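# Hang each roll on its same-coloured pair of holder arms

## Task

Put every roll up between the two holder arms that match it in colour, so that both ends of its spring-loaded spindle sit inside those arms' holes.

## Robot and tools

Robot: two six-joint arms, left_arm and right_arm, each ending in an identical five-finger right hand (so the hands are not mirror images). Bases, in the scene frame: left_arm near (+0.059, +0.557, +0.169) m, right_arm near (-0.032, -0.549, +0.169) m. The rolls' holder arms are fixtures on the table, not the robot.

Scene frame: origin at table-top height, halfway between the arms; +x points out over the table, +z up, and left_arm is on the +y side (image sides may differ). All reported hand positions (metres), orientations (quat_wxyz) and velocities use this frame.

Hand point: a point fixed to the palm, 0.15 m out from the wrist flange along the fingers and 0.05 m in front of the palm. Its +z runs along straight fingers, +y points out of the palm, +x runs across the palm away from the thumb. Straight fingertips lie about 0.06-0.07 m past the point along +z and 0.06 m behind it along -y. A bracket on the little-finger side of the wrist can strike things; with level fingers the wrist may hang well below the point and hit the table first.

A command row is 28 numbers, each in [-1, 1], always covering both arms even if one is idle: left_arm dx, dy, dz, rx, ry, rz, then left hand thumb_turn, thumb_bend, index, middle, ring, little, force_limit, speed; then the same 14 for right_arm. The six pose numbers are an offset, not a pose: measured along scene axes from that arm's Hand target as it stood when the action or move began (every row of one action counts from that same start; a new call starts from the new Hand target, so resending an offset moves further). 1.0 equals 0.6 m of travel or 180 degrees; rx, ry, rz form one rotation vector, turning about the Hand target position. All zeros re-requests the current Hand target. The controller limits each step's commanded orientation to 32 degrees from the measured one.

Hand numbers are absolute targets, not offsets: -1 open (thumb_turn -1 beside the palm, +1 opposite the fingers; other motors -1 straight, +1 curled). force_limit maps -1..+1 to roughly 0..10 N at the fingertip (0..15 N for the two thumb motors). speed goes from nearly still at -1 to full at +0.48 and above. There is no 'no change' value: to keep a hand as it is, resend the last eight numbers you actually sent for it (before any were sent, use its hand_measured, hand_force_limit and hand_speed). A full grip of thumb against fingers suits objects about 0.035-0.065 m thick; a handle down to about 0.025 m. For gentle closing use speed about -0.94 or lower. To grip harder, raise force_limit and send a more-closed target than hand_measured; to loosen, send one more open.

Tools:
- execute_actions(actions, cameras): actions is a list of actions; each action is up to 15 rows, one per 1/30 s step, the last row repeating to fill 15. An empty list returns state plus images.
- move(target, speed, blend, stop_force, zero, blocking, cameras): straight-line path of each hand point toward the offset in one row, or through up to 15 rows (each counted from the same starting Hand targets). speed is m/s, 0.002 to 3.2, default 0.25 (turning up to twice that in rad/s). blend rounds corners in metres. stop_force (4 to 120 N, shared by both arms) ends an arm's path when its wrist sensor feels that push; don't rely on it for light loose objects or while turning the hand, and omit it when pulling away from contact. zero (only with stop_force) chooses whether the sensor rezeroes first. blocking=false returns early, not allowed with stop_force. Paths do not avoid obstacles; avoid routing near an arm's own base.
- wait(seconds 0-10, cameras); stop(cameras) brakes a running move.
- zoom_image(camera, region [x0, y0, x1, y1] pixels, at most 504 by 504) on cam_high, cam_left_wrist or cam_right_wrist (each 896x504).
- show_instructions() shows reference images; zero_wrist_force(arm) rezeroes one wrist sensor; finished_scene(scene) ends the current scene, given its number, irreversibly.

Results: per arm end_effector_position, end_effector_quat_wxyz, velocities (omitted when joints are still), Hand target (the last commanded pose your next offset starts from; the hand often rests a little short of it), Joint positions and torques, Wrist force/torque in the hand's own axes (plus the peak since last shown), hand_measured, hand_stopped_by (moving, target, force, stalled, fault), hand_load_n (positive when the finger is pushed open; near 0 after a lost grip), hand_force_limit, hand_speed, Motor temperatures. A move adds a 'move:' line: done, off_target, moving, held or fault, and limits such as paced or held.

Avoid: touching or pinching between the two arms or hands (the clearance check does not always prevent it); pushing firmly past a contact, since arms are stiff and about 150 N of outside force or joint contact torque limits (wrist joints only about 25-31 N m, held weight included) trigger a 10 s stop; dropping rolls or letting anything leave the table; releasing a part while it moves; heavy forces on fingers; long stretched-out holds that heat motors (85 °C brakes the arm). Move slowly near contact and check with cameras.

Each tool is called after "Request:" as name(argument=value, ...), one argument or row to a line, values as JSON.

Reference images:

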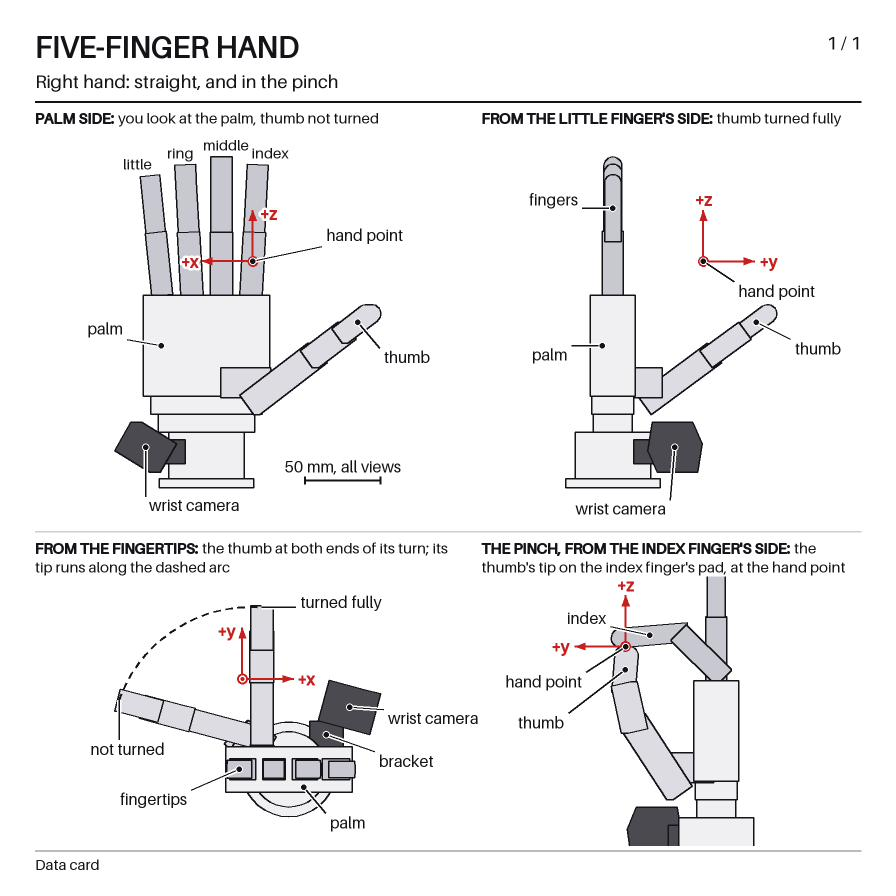

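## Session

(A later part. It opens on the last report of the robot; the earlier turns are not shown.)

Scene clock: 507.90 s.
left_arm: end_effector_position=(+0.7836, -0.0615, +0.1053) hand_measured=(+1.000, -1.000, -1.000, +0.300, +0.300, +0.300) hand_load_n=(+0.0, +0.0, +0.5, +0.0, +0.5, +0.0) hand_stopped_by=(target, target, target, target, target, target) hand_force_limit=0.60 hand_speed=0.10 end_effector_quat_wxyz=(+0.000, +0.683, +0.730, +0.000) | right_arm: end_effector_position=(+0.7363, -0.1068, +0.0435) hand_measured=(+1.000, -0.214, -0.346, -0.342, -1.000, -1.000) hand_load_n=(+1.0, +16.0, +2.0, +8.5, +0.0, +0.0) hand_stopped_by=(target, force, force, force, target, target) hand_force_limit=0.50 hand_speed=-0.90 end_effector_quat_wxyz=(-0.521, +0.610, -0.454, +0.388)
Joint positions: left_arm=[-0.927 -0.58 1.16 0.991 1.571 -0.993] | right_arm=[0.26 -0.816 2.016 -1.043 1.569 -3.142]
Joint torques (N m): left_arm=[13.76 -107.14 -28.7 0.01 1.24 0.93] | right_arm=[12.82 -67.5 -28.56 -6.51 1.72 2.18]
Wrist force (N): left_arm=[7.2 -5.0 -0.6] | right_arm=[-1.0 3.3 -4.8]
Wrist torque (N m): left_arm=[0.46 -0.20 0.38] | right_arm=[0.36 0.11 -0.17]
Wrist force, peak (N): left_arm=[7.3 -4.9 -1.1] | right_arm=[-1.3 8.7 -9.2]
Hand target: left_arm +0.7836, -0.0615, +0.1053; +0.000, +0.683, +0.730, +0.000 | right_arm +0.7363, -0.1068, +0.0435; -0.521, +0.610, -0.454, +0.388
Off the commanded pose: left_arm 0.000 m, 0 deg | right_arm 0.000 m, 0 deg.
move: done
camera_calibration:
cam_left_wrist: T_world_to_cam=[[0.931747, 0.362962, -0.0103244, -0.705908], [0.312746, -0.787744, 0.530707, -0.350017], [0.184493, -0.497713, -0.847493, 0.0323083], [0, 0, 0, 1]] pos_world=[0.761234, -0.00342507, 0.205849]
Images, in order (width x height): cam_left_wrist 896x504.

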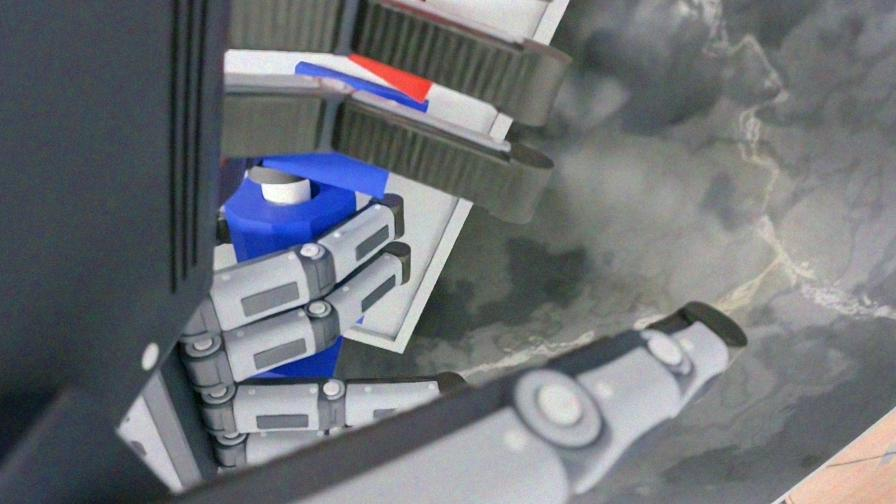

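Request:
move(
  target=[0,0,0,0,0,0,1,-1,-1,0.3,0.3,0.3,0.6,0.1,0.00447,0.00152,0,0,0,-0.01389,1,0.45,0.25,0.25,-1,-1,0.5,-0.9],
  speed=0.012,
  cameras=["cam_left_wrist", "cam_right_wrist"],
)

Request:
zoom_image(
  camera="cam_left_wrist",
  region=[220, 80, 460, 280],
)

Request:
zoom_image(
  camera="cam_right_wrist",
  region=[380, 0, 580, 130],
)

Scene clock: 510.67 s.
left_arm: end_effector_position=(+0.7836, -0.0615, +0.1053) hand_measured=(+1.000, -1.000, -1.000, +0.300, +0.300, +0.300) hand_load_n=(+0.0, +0.0, +0.5, +0.0, +0.0, +0.0) hand_stopped_by=(target, target, target, target, target, target) hand_force_limit=0.60 hand_speed=0.10 end_effector_quat_wxyz=(+0.000, +0.683, +0.730, +0.000) | right_arm: end_effector_position=(+0.7390, -0.1059, +0.0435) hand_measured=(+1.000, -0.216, -0.346, -0.342, -1.000, -1.000) hand_load_n=(-2.0, +20.5, +0.0, +5.0, +0.0, -0.5) hand_stopped_by=(target, force, force, force, target, target) hand_force_limit=0.50 hand_speed=-0.90 end_effector_quat_wxyz=(-0.512, +0.600, -0.467, +0.399)
Joint positions: left_arm=[-0.927 -0.58 1.16 0.991 1.571 -0.993] | right_arm=[0.278 -0.813 2.006 -1.036 1.63 -3.133]
Joint torques (N m): left_arm=[13.2 -108.62 -29.98 0.41 0.99 0.26] | right_arm=[14.89 -74.22 -36.15 -1.94 0.91 3.19]
Wrist force (N): left_arm=[7.0 -4.3 -1.4] | right_arm=[1.8 11.0 -10.8]
Wrist torque (N m): left_arm=[0.51 -0.17 0.37] | right_arm=[0.42 0.09 -0.20]
Wrist force, peak (N): left_arm=[7.3 -4.9 -0.9] | right_arm=[2.3 10.9 -11.0]
Hand target: left_arm +0.7836, -0.0615, +0.1053; +0.000, +0.683, +0.730, +0.000 | right_arm +0.7390, -0.1059, +0.0435; -0.512, +0.600, -0.467, +0.399
Off the commanded pose: left_arm 0.000 m, 0 deg | right_arm 0.000 m, 0 deg.
move: done
camera_calibration:
cam_left_wrist: T_world_to_cam=[[0.931747, 0.362962, -0.0103244, -0.705908], [0.312746, -0.787744, 0.530707, -0.350017], [0.184493, -0.497713, -0.847493, 0.0323083], [0, 0, 0, 1]] pos_world=[0.761234, -0.00342507, 0.205849]
cam_right_wrist: T_world_to_cam=[[-0.0956916, -0.247969, -0.96403, 0.0925916], [-0.709465, 0.69631, -0.108683, 0.608441], [0.698214, 0.673545, -0.242556, -0.321573], [0, 0, 0, 1]] pos_world=[0.665055, -0.18411, 0.0773886]
Images, in order (width x height): cam_left_wrist 896x504, cam_right_wrist 896x504.

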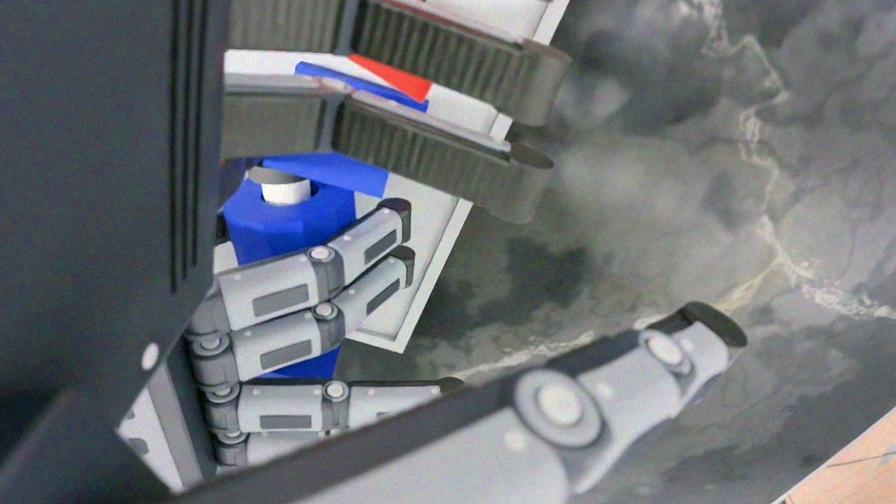

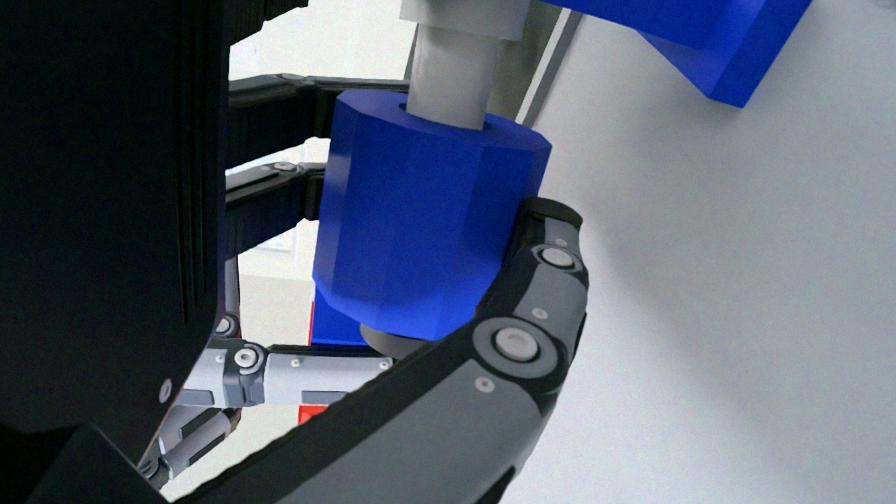

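Scaled by 2.100 from the camera's 896x504 image, which has a finer 1280x720 frame.

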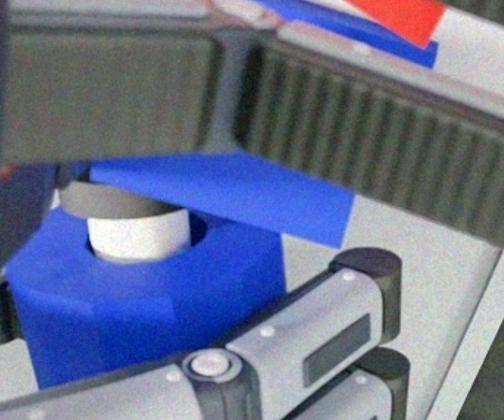

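Scaled by 2.520 from the camera's 896x504 image, which has a finer 1280x720 frame.

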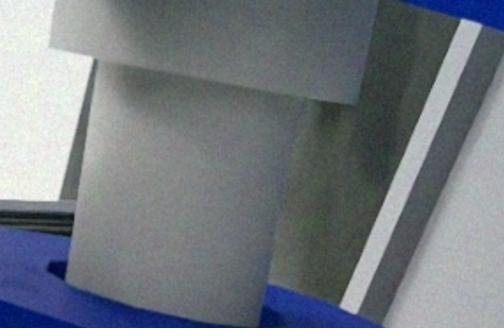

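Request:
move(
  target=[0,0,0,0,0,0,1,-1,-1,0.3,0.3,0.3,0.6,0.1,-0.0097,-0.00355,0.002,0,0,0.03056,1,0.45,0.25,0.25,-1,-1,0.5,-0.9],
  speed=0.02,
  cameras=["cam_left_wrist", "cam_right_wrist"],
)

Request:
zoom_image(
  camera="cam_right_wrist",
  region=[340, 0, 580, 140],
)

Scene clock: 530.10 s.
left_arm: end_effector_position=(+0.7836, -0.0615, +0.1053) hand_measured=(+1.000, -1.000, -1.000, +0.300, +0.300, +0.300) hand_load_n=(+0.0, -0.5, +1.0, +0.0, +0.0, +0.5) hand_stopped_by=(target, target, target, target, target, target) hand_force_limit=0.60 hand_speed=0.10 end_effector_quat_wxyz=(+0.000, +0.683, +0.730, +0.000) | right_arm: end_effector_position=(+0.7332, -0.1081, +0.0447) hand_measured=(+1.000, -0.216, -0.346, -0.342, -1.000, -1.000) hand_load_n=(+2.5, +14.0, +0.0, +9.5, +0.0, +0.0) hand_stopped_by=(target, force, force, force, target, target) hand_force_limit=0.50 hand_speed=-0.90 end_effector_quat_wxyz=(-0.531, +0.622, -0.438, +0.374)
Joint positions: left_arm=[-0.927 -0.58 1.16 0.991 1.571 -0.993] | right_arm=[0.238 -0.821 2.026 -1.047 1.495 -3.154]
Joint torques (N m): left_arm=[10.91 -105.04 -34.48 1.57 0.95 0.55] | right_arm=[-12.44 -87.44 -7.32 -5.55 -3.01 -1.77]
Wrist force (N): left_arm=[8.2 -5.0 -2.4] | right_arm=[0.5 7.0 4.6]
Wrist torque (N m): left_arm=[0.62 -0.09 0.45] | right_arm=[0.29 0.02 -0.05]
Wrist force, peak (N): left_arm=[8.2 -5.5 -2.2] | right_arm=[2.2 11.5 -11.2]
Hand target: left_arm +0.7836, -0.0615, +0.1053; +0.000, +0.683, +0.730, +0.000 | right_arm +0.7332, -0.1081, +0.0447; -0.531, +0.622, -0.438, +0.374
Off the commanded pose: left_arm 0.000 m, 0 deg | right_arm 0.000 m, 0 deg.
move: done
camera_calibration:
cam_left_wrist: T_world_to_cam=[[0.931747, 0.362962, -0.0103244, -0.705908], [0.312746, -0.787744, 0.530707, -0.350017], [0.184493, -0.497713, -0.847493, 0.0323083], [0, 0, 0, 1]] pos_world=[0.761234, -0.00342507, 0.205849]
cam_right_wrist: T_world_to_cam=[[-0.0714777, -0.255908, -0.964055, 0.0740616], [-0.772782, 0.625296, -0.108689, 0.64469], [0.630634, 0.737235, -0.242456, -0.259351], [0, 0, 0, 1]] pos_world=[0.667054, -0.192966, 0.0785886]
Images, in order (width x height): cam_left_wrist 896x504, cam_right_wrist 896x504.

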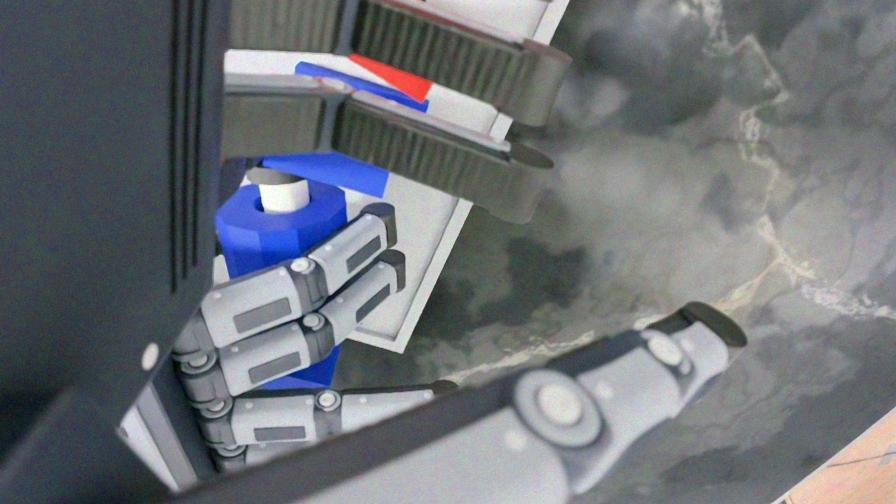

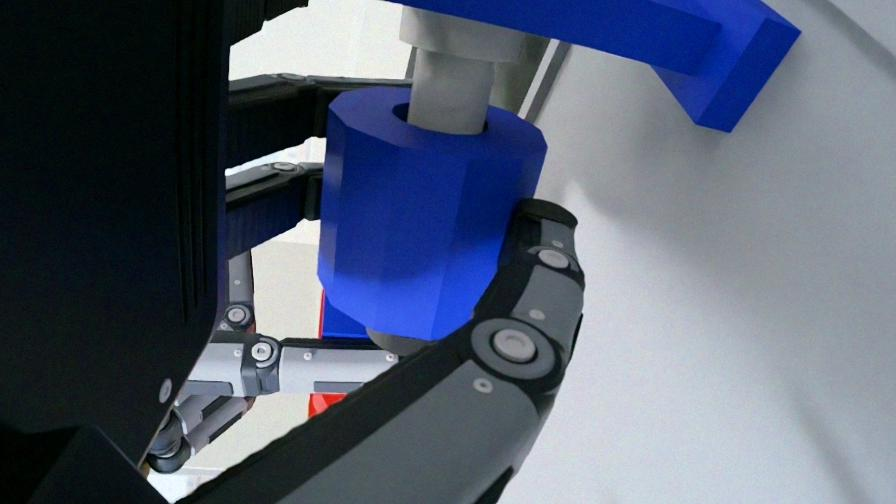

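Scaled by 2.100 from the camera's 896x504 image, which has a finer 1280x720 frame.

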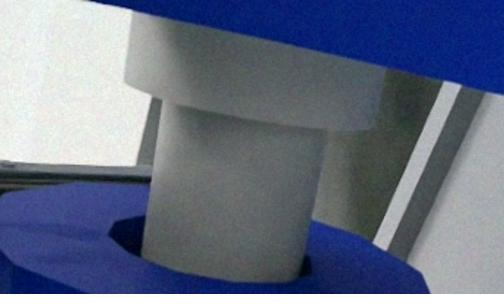

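Request:
move(
  target=[-0.01827,-0.0015,0,0,0,0,1,-1,-1,0.3,0.3,0.3,0.6,0.1,-0.0132,-0.006,0,0,0,0.04444,1,0.45,0.25,0.25,-1,-1,0.5,-0.9],
  speed=0.025,
  cameras=["cam_left_wrist", "cam_right_wrist"],
)

Request:
zoom_image(
  camera="cam_left_wrist",
  region=[220, 80, 460, 280],
)

Scene clock: 534.33 s.
left_arm: end_effector_position=(+0.7726, -0.0624, +0.1053) hand_measured=(+1.000, -1.000, -1.000, +0.300, +0.300, +0.300) hand_load_n=(+0.0, +0.0, +0.5, +0.0, +0.0, +0.0) hand_stopped_by=(target, target, target, target, target, target) hand_force_limit=0.60 hand_speed=0.10 end_effector_quat_wxyz=(+0.000, +0.683, +0.730, +0.000) | right_arm: end_effector_position=(+0.7253, -0.1117, +0.0447) hand_measured=(+1.000, -0.216, -0.346, -0.342, -1.000, -1.000) hand_load_n=(+2.0, +14.0, +1.0, +8.5, +0.0, +0.0) hand_stopped_by=(target, force, force, force, target, target) hand_force_limit=0.50 hand_speed=-0.90 end_effector_quat_wxyz=(-0.555, +0.651, -0.394, +0.336)
Joint positions: left_arm=[-0.938 -0.592 1.183 0.979 1.571 -1.004] | right_arm=[0.178 -0.826 2.042 -1.052 1.298 -3.186]
Joint torques (N m): left_arm=[-21.71 -109.13 -29.03 -0.84 0.97 -1.73] | right_arm=[-12.56 -84.66 -7.23 0.2 -2.08 -1.92]
Wrist force (N): left_arm=[9.3 -3.7 -2.0] | right_arm=[1.0 6.0 3.4]
Wrist torque (N m): left_arm=[0.51 -0.06 0.52] | right_arm=[0.34 0.05 0.11]
Wrist force, peak (N): left_arm=[11.3 -3.2 -2.1] | right_arm=[0.5 7.5 4.5]
Hand target: left_arm +0.7726, -0.0624, +0.1053; +0.000, +0.683, +0.730, +0.000 | right_arm +0.7253, -0.1117, +0.0447; -0.556, +0.651, -0.394, +0.336
Off the commanded pose: left_arm 0.000 m, 0 deg | right_arm 0.000 m, 0 deg.
move: done
camera_calibration:
cam_left_wrist: T_world_to_cam=[[0.931747, 0.362962, -0.0103244, -0.695333], [0.312746, -0.787744, 0.530707, -0.347285], [0.184493, -0.497713, -0.847493, 0.0338898], [0, 0, 0, 1]] pos_world=[0.750234, -0.00432507, 0.205849]
cam_right_wrist: T_world_to_cam=[[-0.0351773, -0.263357, -0.964057, 0.0454156], [-0.852289, 0.511657, -0.108673, 0.685774], [0.521887, 0.817832, -0.242455, -0.163824], [0, 0, 0, 1]] pos_world=[0.671573, -0.20494, 0.0785886]
Images, in order (width x height): cam_left_wrist 896x504, cam_right_wrist 896x504.

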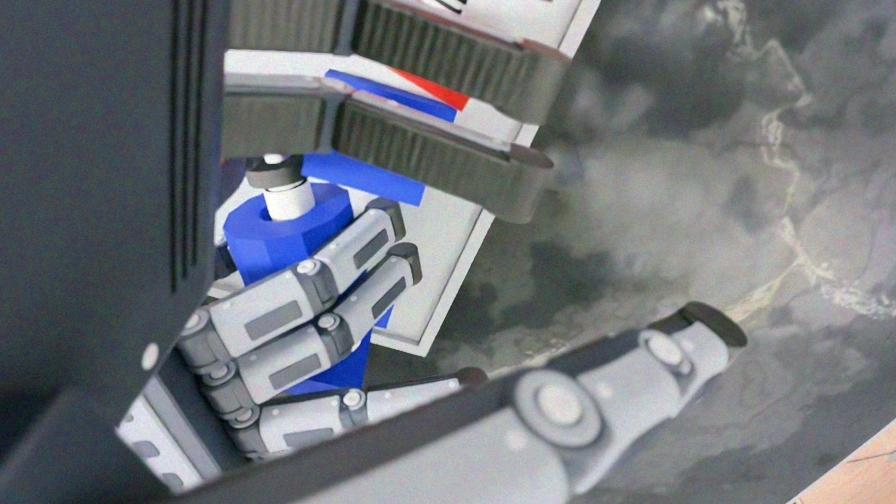

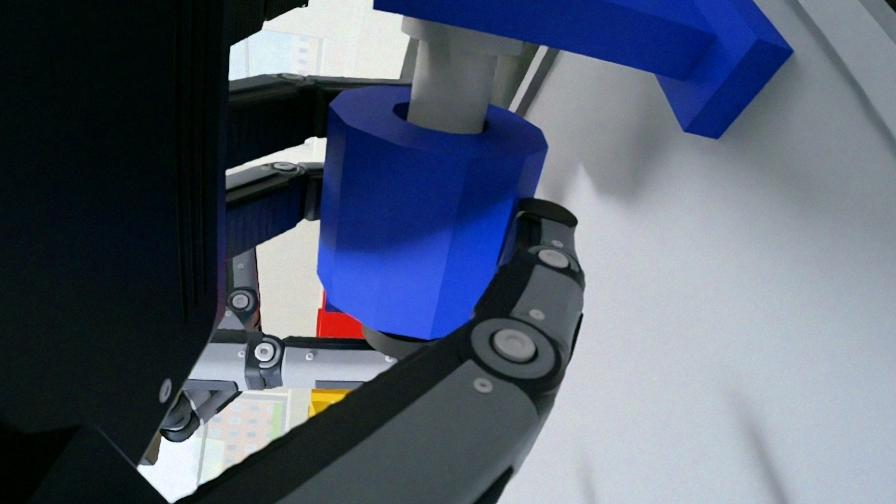

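Scaled by 2.100 from the camera's 896x504 image, which has a finer 1280x720 frame.

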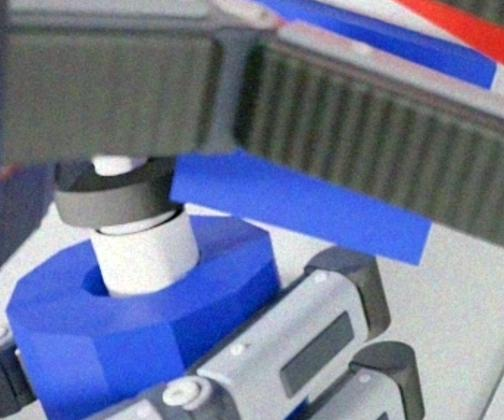

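Request:
move(
  target=[
    [-0.01067,0.0245,0,0,0,0,1,-1,-1,0.3,0.3,0.3,0.6,0.1,0,0,0,0,0,0,1,0.45,0.25,0.25,-1,-1,0.5,-0.9],
    [-0.01917,0.0463,0.2077,0,0,0,1,-1,-1,0.3,0.3,0.3,0.6,0.1,0,0,0,0,0,0,1,0.45,0.25,0.25,-1,-1,0.5,-0.9],
    [-0.01917,0.0663,0.2077,0,0,0,1,-1,-1,-1,-1,-1,0.6,0.1,0,0,0,0,0,0,1,0.45,0.25,0.25,-1,-1,0.5,-0.9],
  ],
  speed=[0.02,0.1,0.1],
  cameras=["cam_left_wrist", "cam_right_wrist"],
)

Request:
zoom_image(
  camera="cam_left_wrist",
  region=[310, 80, 470, 220],
)

Request:
zoom_image(
  camera="cam_right_wrist",
  region=[340, 0, 580, 140],
)

Scene clock: 539.20 s.
left_arm: end_effector_position=(+0.7611, -0.0226, +0.2299) hand_measured=(+1.000, -1.000, -1.000, -1.000, -1.000, -1.000) hand_load_n=(+0.0, -0.5, +0.0, -0.5, +0.0, +0.0) hand_stopped_by=(target, target, target, target, target, target) hand_force_limit=0.60 hand_speed=0.10 end_effector_quat_wxyz=(+0.000, +0.683, +0.730, +0.000) | right_arm: end_effector_position=(+0.7253, -0.1117, +0.0447) hand_measured=(+1.000, -0.216, -0.346, -0.342, -1.000, -1.000) hand_load_n=(+3.0, +13.0, +1.0, +8.5, +0.0, -0.5) hand_stopped_by=(target, force, force, force, target, target) hand_force_limit=0.50 hand_speed=-0.90 end_effector_quat_wxyz=(-0.556, +0.651, -0.394, +0.336)
Joint positions: left_arm=[-0.921 -0.757 1.256 1.072 1.571 -0.986] | right_arm=[0.178 -0.826 2.042 -1.052 1.298 -3.186]
Joint torques (N m): left_arm=[13.17 -103.14 -27.44 1.55 0.18 1.75] | right_arm=[-14.42 -66.75 -19.55 0.56 1.29 -1.62]
Wrist force (N): left_arm=[3.0 1.8 -0.5] | right_arm=[-1.1 2.8 -0.8]
Wrist torque (N m): left_arm=[0.35 -0.49 -0.14] | right_arm=[0.40 0.11 0.02]
Wrist force, peak (N): left_arm=[9.5 -3.8 -2.5] | right_arm=[1.2 6.4 3.5]
Hand target: left_arm +0.7611, -0.0226, +0.2299; +0.000, +0.683, +0.730, +0.000 | right_arm +0.7253, -0.1117, +0.0447; -0.556, +0.651, -0.394, +0.336
Off the commanded pose: left_arm 0.000 m, 0 deg | right_arm 0.000 m, 0 deg.
move: done
camera_calibration:
cam_left_wrist: T_world_to_cam=[[0.931747, 0.362962, -0.0103244, -0.697777], [0.312746, -0.787744, 0.530707, -0.378463], [0.184493, -0.497713, -0.847493, 0.161418], [0, 0, 0, 1]] pos_world=[0.738734, 0.0354749, 0.330449]
cam_right_wrist: T_world_to_cam=[[-0.0351536, -0.263375, -0.964053, 0.0453956], [-0.852335, 0.511579, -0.108681, 0.68579], [0.521813, 0.817876, -0.242468, -0.163765], [0, 0, 0, 1]] pos_world=[0.671573, -0.20494, 0.0785886]
Images, in order (width x height): cam_left_wrist 896x504, cam_right_wrist 896x504.

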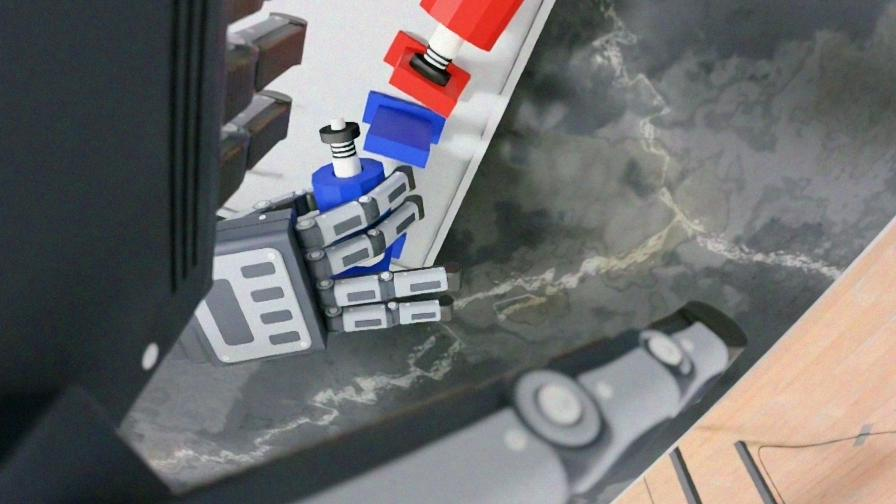

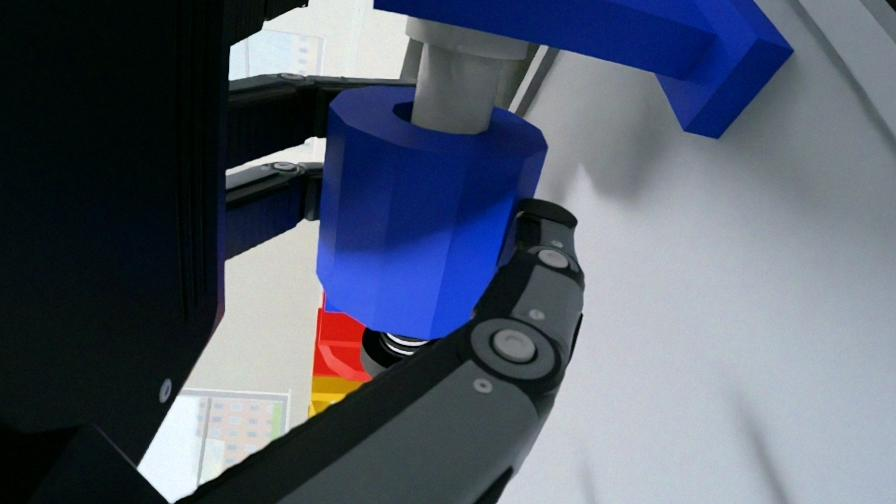

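Scaled by 3.150 from the camera's 896x504 image, which has a finer 1280x720 frame.

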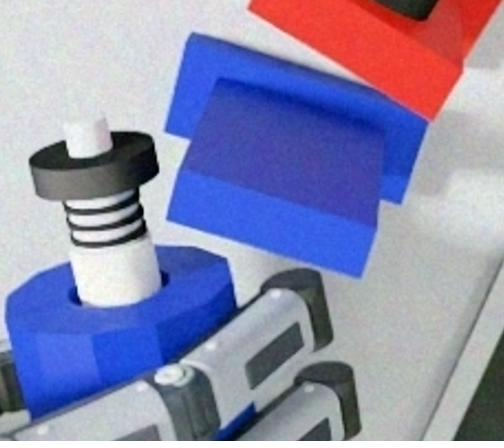

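Scaled by 2.100 from the camera's 896x504 image, which has a finer 1280x720 frame.

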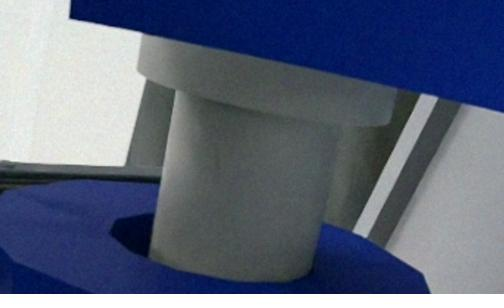

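Request:
zoom_image(
  camera="cam_left_wrist",
  region=[320, 200, 440, 300],
)

Request:
zoom_image(
  camera="cam_left_wrist",
  region=[305, 80, 465, 180],
)

Scaled by 4.200 from the camera's 896x504 image, which has a finer 1280x720 frame.

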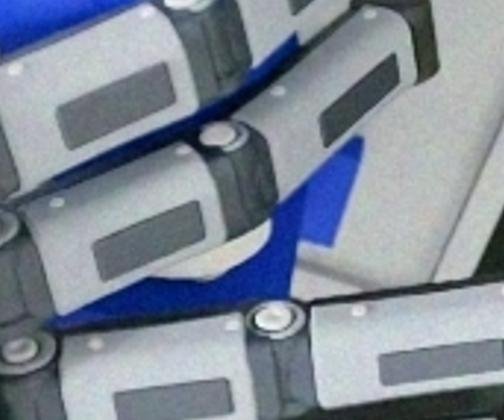

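Scaled by 3.150 from the camera's 896x504 image, which has a finer 1280x720 frame.

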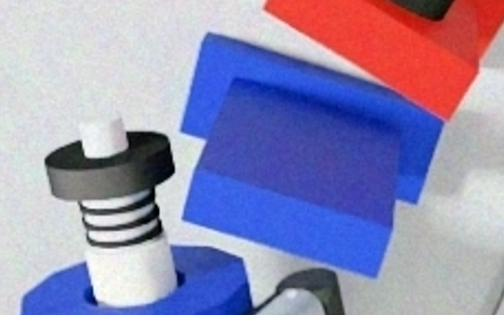

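Request:
zoom_image(
  camera="cam_left_wrist",
  region=[350, 225, 420, 285],
)

Request:
zoom_image(
  camera="cam_right_wrist",
  region=[360, 0, 480, 70],
)

Scaled by 7.200 from the camera's 896x504 image, which has a finer 1280x720 frame.

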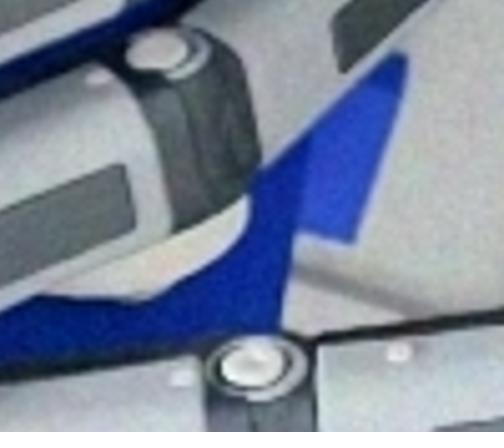

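Scaled by 4.200 from the camera's 896x504 image, which has a finer 1280x720 frame.

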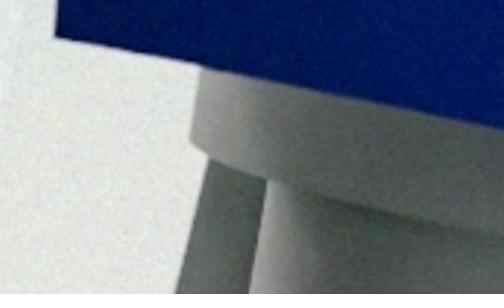

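Request:
move(
  target=[0,0,0,0,0,0,1,-1,-1,-1,-1,-1,0.6,0.1,0.01686,-0.0326,0,0,0,0,1,0.45,0.25,0.25,-1,-1,0.5,-0.9],
  speed=0.015,
  stop_force=4,
  cameras=["cam_left_wrist", "cam_right_wrist"],
)

Request:
zoom_image(
  camera="cam_left_wrist",
  region=[310, 80, 470, 220],
)

Request:
zoom_image(
  camera="cam_right_wrist",
  region=[340, 40, 580, 180],
)

Scene clock: 552.97 s.
left_arm: end_effector_position=(+0.7611, -0.0226, +0.2299) hand_measured=(+1.000, -1.000, -1.000, -1.000, -1.000, -1.000) hand_load_n=(+0.0, +0.0, +0.0, +0.0, +0.0, +0.0) hand_stopped_by=(target, target, target, target, target, target) hand_force_limit=0.60 hand_speed=0.10 end_effector_quat_wxyz=(+0.000, +0.683, +0.730, +0.000) | right_arm: end_effector_position=(+0.7350, -0.1306, +0.0447) hand_measured=(+1.000, -0.216, -0.346, -0.342, -1.000, -1.000) hand_load_n=(+4.0, +13.0, +2.0, +7.5, +0.0, +0.0) hand_stopped_by=(target, force, force, force, target, target) hand_force_limit=0.50 hand_speed=-0.90 end_effector_quat_wxyz=(-0.555, +0.651, -0.394, +0.336)
Joint positions: left_arm=[-0.921 -0.757 1.256 1.072 1.571 -0.986] | right_arm=[0.144 -0.826 2.041 -1.05 1.264 -3.192]
Joint torques (N m): left_arm=[10.46 -99.38 -35.61 5.9 1.08 1.43] | right_arm=[14.19 -66.51 -15.47 -2.1 2.89 1.2]
Wrist force (N): left_arm=[3.0 1.6 -0.5] | right_arm=[-4.4 3.0 0.6]
Wrist torque (N m): left_arm=[0.34 -0.48 -0.15] | right_arm=[0.39 0.06 0.02]
Wrist force, peak (N): left_arm=[3.6 1.6 -0.7] | right_arm=[-7.7 2.6 2.1]
Hand target: left_arm +0.7611, -0.0226, +0.2299; +0.000, +0.683, +0.730, +0.000 | right_arm +0.7350, -0.1306, +0.0447; -0.555, +0.651, -0.394, +0.336 (not the last commanded pose)
Off the commanded pose: left_arm 0.000 m, 0 deg | right_arm 0.001 m, 0 deg.
move: contact (right_arm)
camera_calibration:
cam_left_wrist: T_world_to_cam=[[0.931747, 0.362962, -0.0103244, -0.697777], [0.312746, -0.787744, 0.530707, -0.378463], [0.184493, -0.497713, -0.847493, 0.161418], [0, 0, 0, 1]] pos_world=[0.738734, 0.0354749, 0.330449]
cam_right_wrist: T_world_to_cam=[[-0.0351536, -0.263375, -0.964053, 0.0407623], [-0.852335, 0.511579, -0.108681, 0.703812], [0.521813, 0.817876, -0.242468, -0.153421], [0, 0, 0, 1]] pos_world=[0.681373, -0.22384, 0.0785886]
Images, in order (width x height): cam_left_wrist 896x504, cam_right_wrist 896x504.

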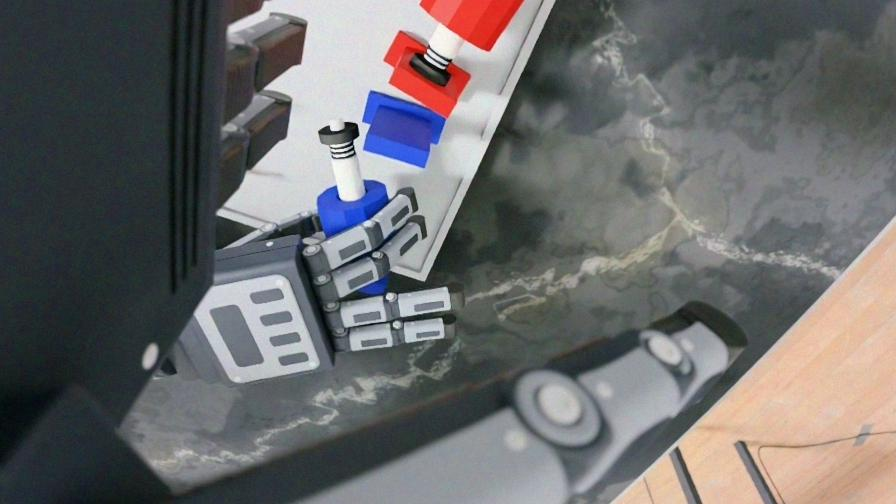

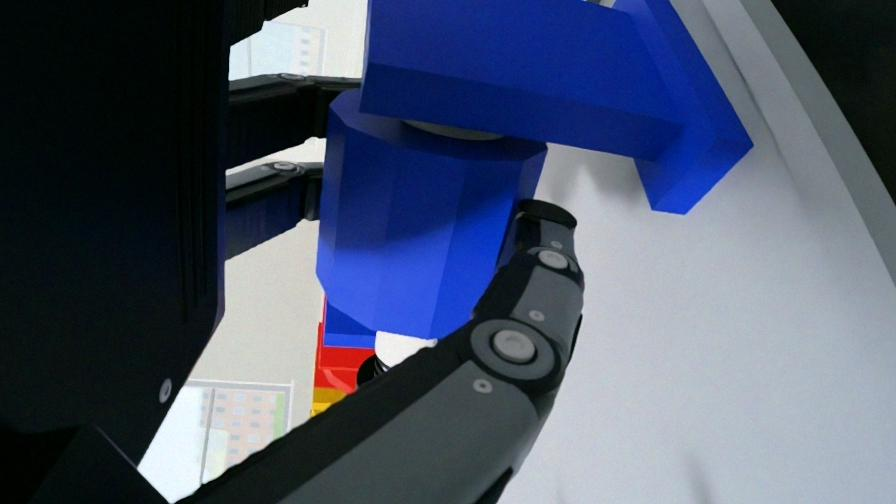

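Scaled by 3.150 from the camera's 896x504 image, which has a finer 1280x720 frame.

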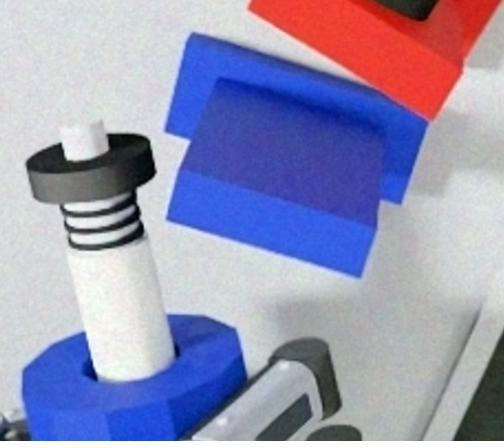

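Scaled by 2.100 from the camera's 896x504 image, which has a finer 1280x720 frame.

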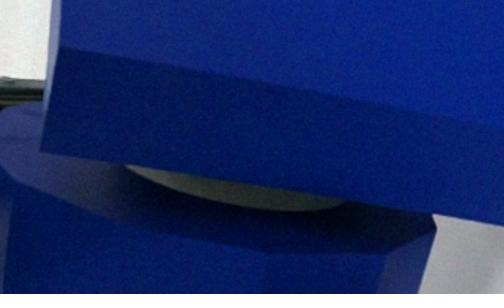

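Request:
move(
  target=[0,0,0,0,0,0,1,-1,-1,-1,-1,-1,0.6,0.1,-0.00997,-0.00083,0,0,0,0,1,0.45,0.25,0.25,-1,-1,0.5,-0.9],
  speed=0.01,
  stop_force=4,
  cameras=["cam_left_wrist", "cam_right_wrist"],
)

Request:
zoom_image(
  camera="cam_left_wrist",
  region=[310, 80, 470, 220],
)

Request:
zoom_image(
  camera="cam_right_wrist",
  region=[340, 40, 580, 180],
)

Scene clock: 557.60 s.
left_arm: end_effector_position=(+0.7611, -0.0226, +0.2299) hand_measured=(+1.000, -1.000, -1.000, -1.000, -1.000, -1.000) hand_load_n=(+0.0, +0.0, +0.0, +0.0, +0.0, +0.0) hand_stopped_by=(target, target, target, target, target, target) hand_force_limit=0.60 hand_speed=0.10 end_effector_quat_wxyz=(+0.000, +0.683, +0.730, +0.000) | right_arm: end_effector_position=(+0.7291, -0.1311, +0.0447) hand_measured=(+1.000, -0.216, -0.346, -0.342, -1.000, -1.000) hand_load_n=(+3.0, +13.5, +2.0, +8.5, +0.0, +0.0) hand_stopped_by=(target, force, force, force, target, target) hand_force_limit=0.50 hand_speed=-0.90 end_effector_quat_wxyz=(-0.555, +0.651, -0.394, +0.336)
Joint positions: left_arm=[-0.921 -0.757 1.256 1.072 1.571 -0.986] | right_arm=[0.144 -0.83 2.053 -1.058 1.265 -3.192]
Joint torques (N m): left_arm=[7.84 -98.15 -38.06 5.85 1.08 1.26] | right_arm=[15.49 -81.2 -6.51 -4.63 2.26 1.94]
Wrist force (N): left_arm=[3.1 1.8 -0.7] | right_arm=[-2.0 2.5 1.0]
Wrist torque (N m): left_arm=[0.36 -0.49 -0.14] | right_arm=[0.37 -0.01 0.04]
Wrist force, peak (N): left_arm=[3.5 1.7 -0.3] | right_arm=[-4.7 3.8 0.6]
Hand target: left_arm +0.7611, -0.0226, +0.2299; +0.000, +0.683, +0.730, +0.000 | right_arm +0.7291, -0.1311, +0.0447; -0.555, +0.651, -0.394, +0.336
Off the commanded pose: left_arm 0.000 m, 0 deg | right_arm 0.000 m, 0 deg.
move: done
camera_calibration:
cam_left_wrist: T_world_to_cam=[[0.931747, 0.362962, -0.0103244, -0.697777], [0.312746, -0.787744, 0.530707, -0.378463], [0.184493, -0.497713, -0.847493, 0.161418], [0, 0, 0, 1]] pos_world=[0.738734, 0.0354749, 0.330449]
cam_right_wrist: T_world_to_cam=[[-0.0351536, -0.263375, -0.964053, 0.0404197], [-0.852335, 0.511579, -0.108681, 0.698953], [0.521813, 0.817876, -0.242468, -0.149881], [0, 0, 0, 1]] pos_world=[0.675373, -0.22434, 0.0785886]
Images, in order (width x height): cam_left_wrist 896x504, cam_right_wrist 896x504.

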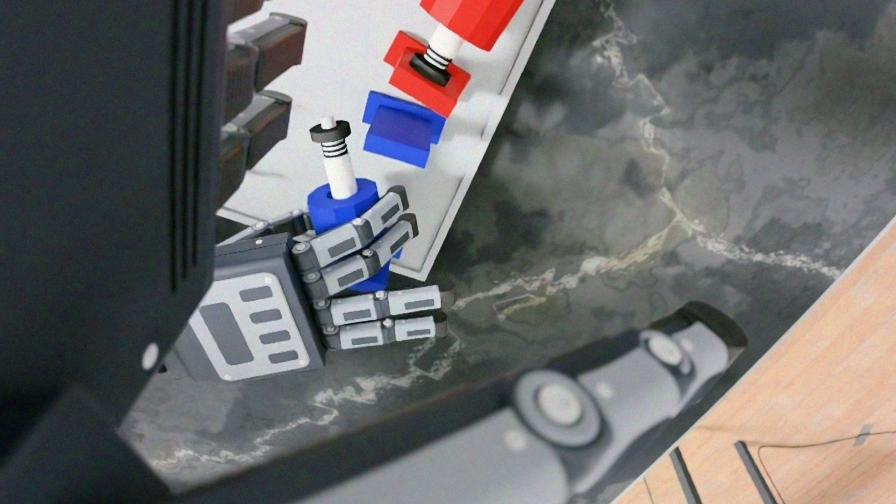

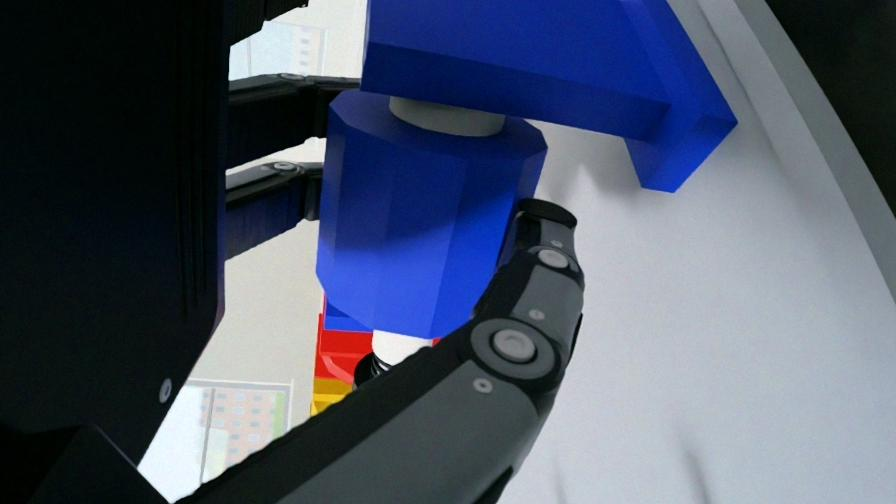

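Scaled by 3.150 from the camera's 896x504 image, which has a finer 1280x720 frame.

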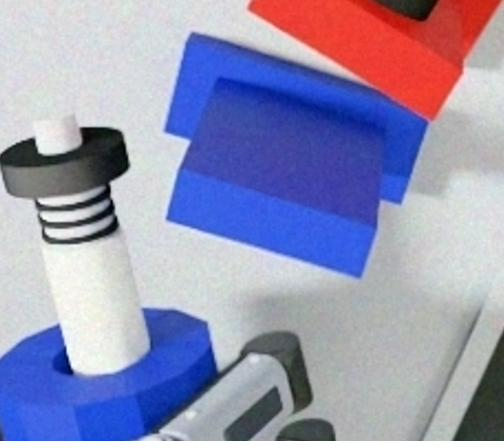

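Scaled by 2.100 from the camera's 896x504 image, which has a finer 1280x720 frame.

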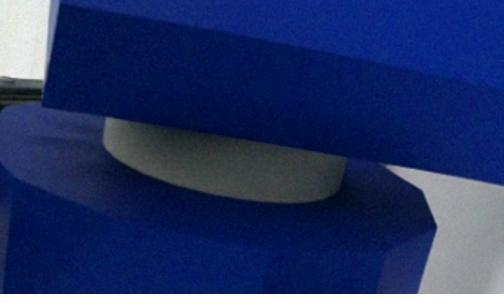

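Request:
move(
  target=[0,0,0,0,0,0,1,-1,-1,-1,-1,-1,0.6,0.1,-0.00582,-0.00048,-0.002,0,0,0,1,0.45,0.25,0.25,-1,-1,0.5,-0.9],
  speed=0.01,
  stop_force=4,
  cameras=["cam_left_wrist", "cam_right_wrist"],
)

Request:
zoom_image(
  camera="cam_left_wrist",
  region=[310, 80, 470, 220],
)

Request:
zoom_image(
  camera="cam_right_wrist",
  region=[340, 40, 580, 180],
)

Scene clock: 561.67 s.
left_arm: end_effector_position=(+0.7611, -0.0226, +0.2299) hand_measured=(+1.000, -1.000, -1.000, -1.000, -1.000, -1.000) hand_load_n=(+0.0, -0.5, +0.0, +0.0, +0.0, +0.0) hand_stopped_by=(target, target, target, target, target, target) hand_force_limit=0.60 hand_speed=0.10 end_effector_quat_wxyz=(+0.000, +0.683, +0.730, +0.000) | right_arm: end_effector_position=(+0.7256, -0.1313, +0.0435) hand_measured=(+1.000, -0.216, -0.346, -0.342, -1.000, -1.000) hand_load_n=(+2.5, +11.0, +0.5, +12.0, +0.0, +0.0) hand_stopped_by=(target, force, force, force, target, target) hand_force_limit=0.50 hand_speed=-0.90 end_effector_quat_wxyz=(-0.556, +0.651, -0.394, +0.336)
Joint positions: left_arm=[-0.921 -0.757 1.256 1.072 1.571 -0.986] | right_arm=[0.145 -0.83 2.059 -1.064 1.266 -3.192]
Joint torques (N m): left_arm=[5.75 -97.09 -38.25 6.1 0.76 1.02] | right_arm=[13.28 -77.95 -4.74 -2.36 3.29 1.75]
Wrist force (N): left_arm=[3.0 1.8 -0.4] | right_arm=[-4.7 0.6 6.3]
Wrist torque (N m): left_arm=[0.35 -0.50 -0.14] | right_arm=[0.37 -0.19 -0.09]
Wrist force, peak (N): left_arm=[3.5 1.8 -0.7] | right_arm=[-5.2 0.5 6.8]
Hand target: left_arm +0.7611, -0.0226, +0.2299; +0.000, +0.683, +0.730, +0.000 | right_arm +0.7256, -0.1313, +0.0435; -0.556, +0.651, -0.394, +0.336
Off the commanded pose: left_arm 0.000 m, 0 deg | right_arm 0.000 m, 0 deg.
move: contact (right_arm)
camera_calibration:
cam_left_wrist: T_world_to_cam=[[0.931747, 0.362962, -0.0103244, -0.697777], [0.312746, -0.787744, 0.530707, -0.378463], [0.184493, -0.497713, -0.847493, 0.161418], [0, 0, 0, 1]] pos_world=[0.738734, 0.0354749, 0.330449]
cam_right_wrist: T_world_to_cam=[[-0.0351536, -0.263375, -0.964053, 0.0390906], [-0.852335, 0.511579, -0.108681, 0.696027], [0.521813, 0.817876, -0.242468, -0.148234], [0, 0, 0, 1]] pos_world=[0.671973, -0.22454, 0.0773886]
Images, in order (width x height): cam_left_wrist 896x504, cam_right_wrist 896x504.

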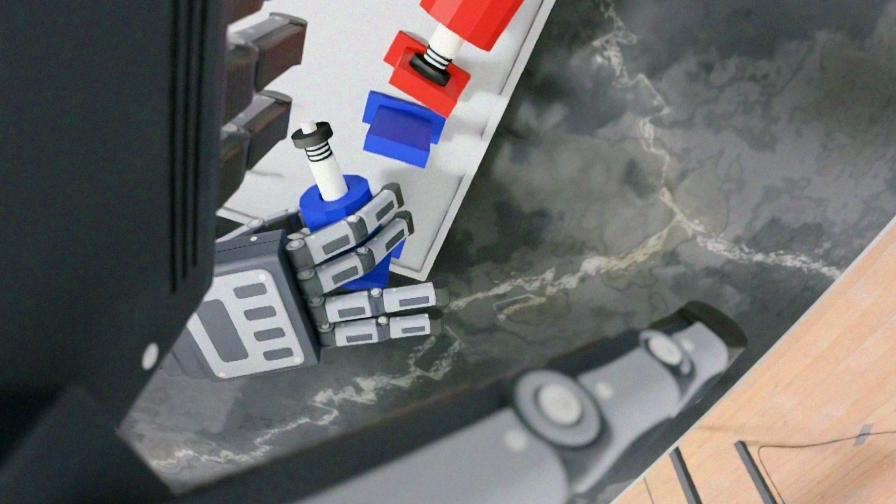

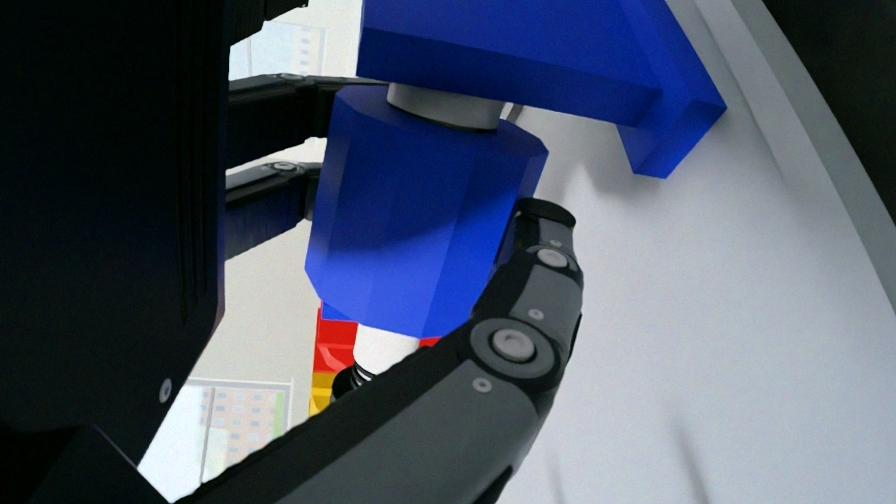

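Scaled by 3.150 from the camera's 896x504 image, which has a finer 1280x720 frame.

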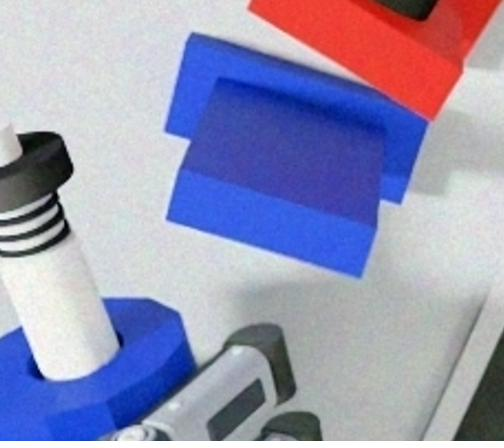

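Scaled by 2.100 from the camera's 896x504 image, which has a finer 1280x720 frame.

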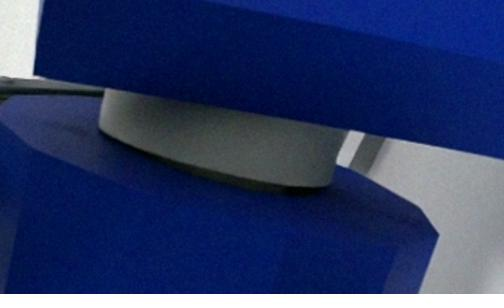

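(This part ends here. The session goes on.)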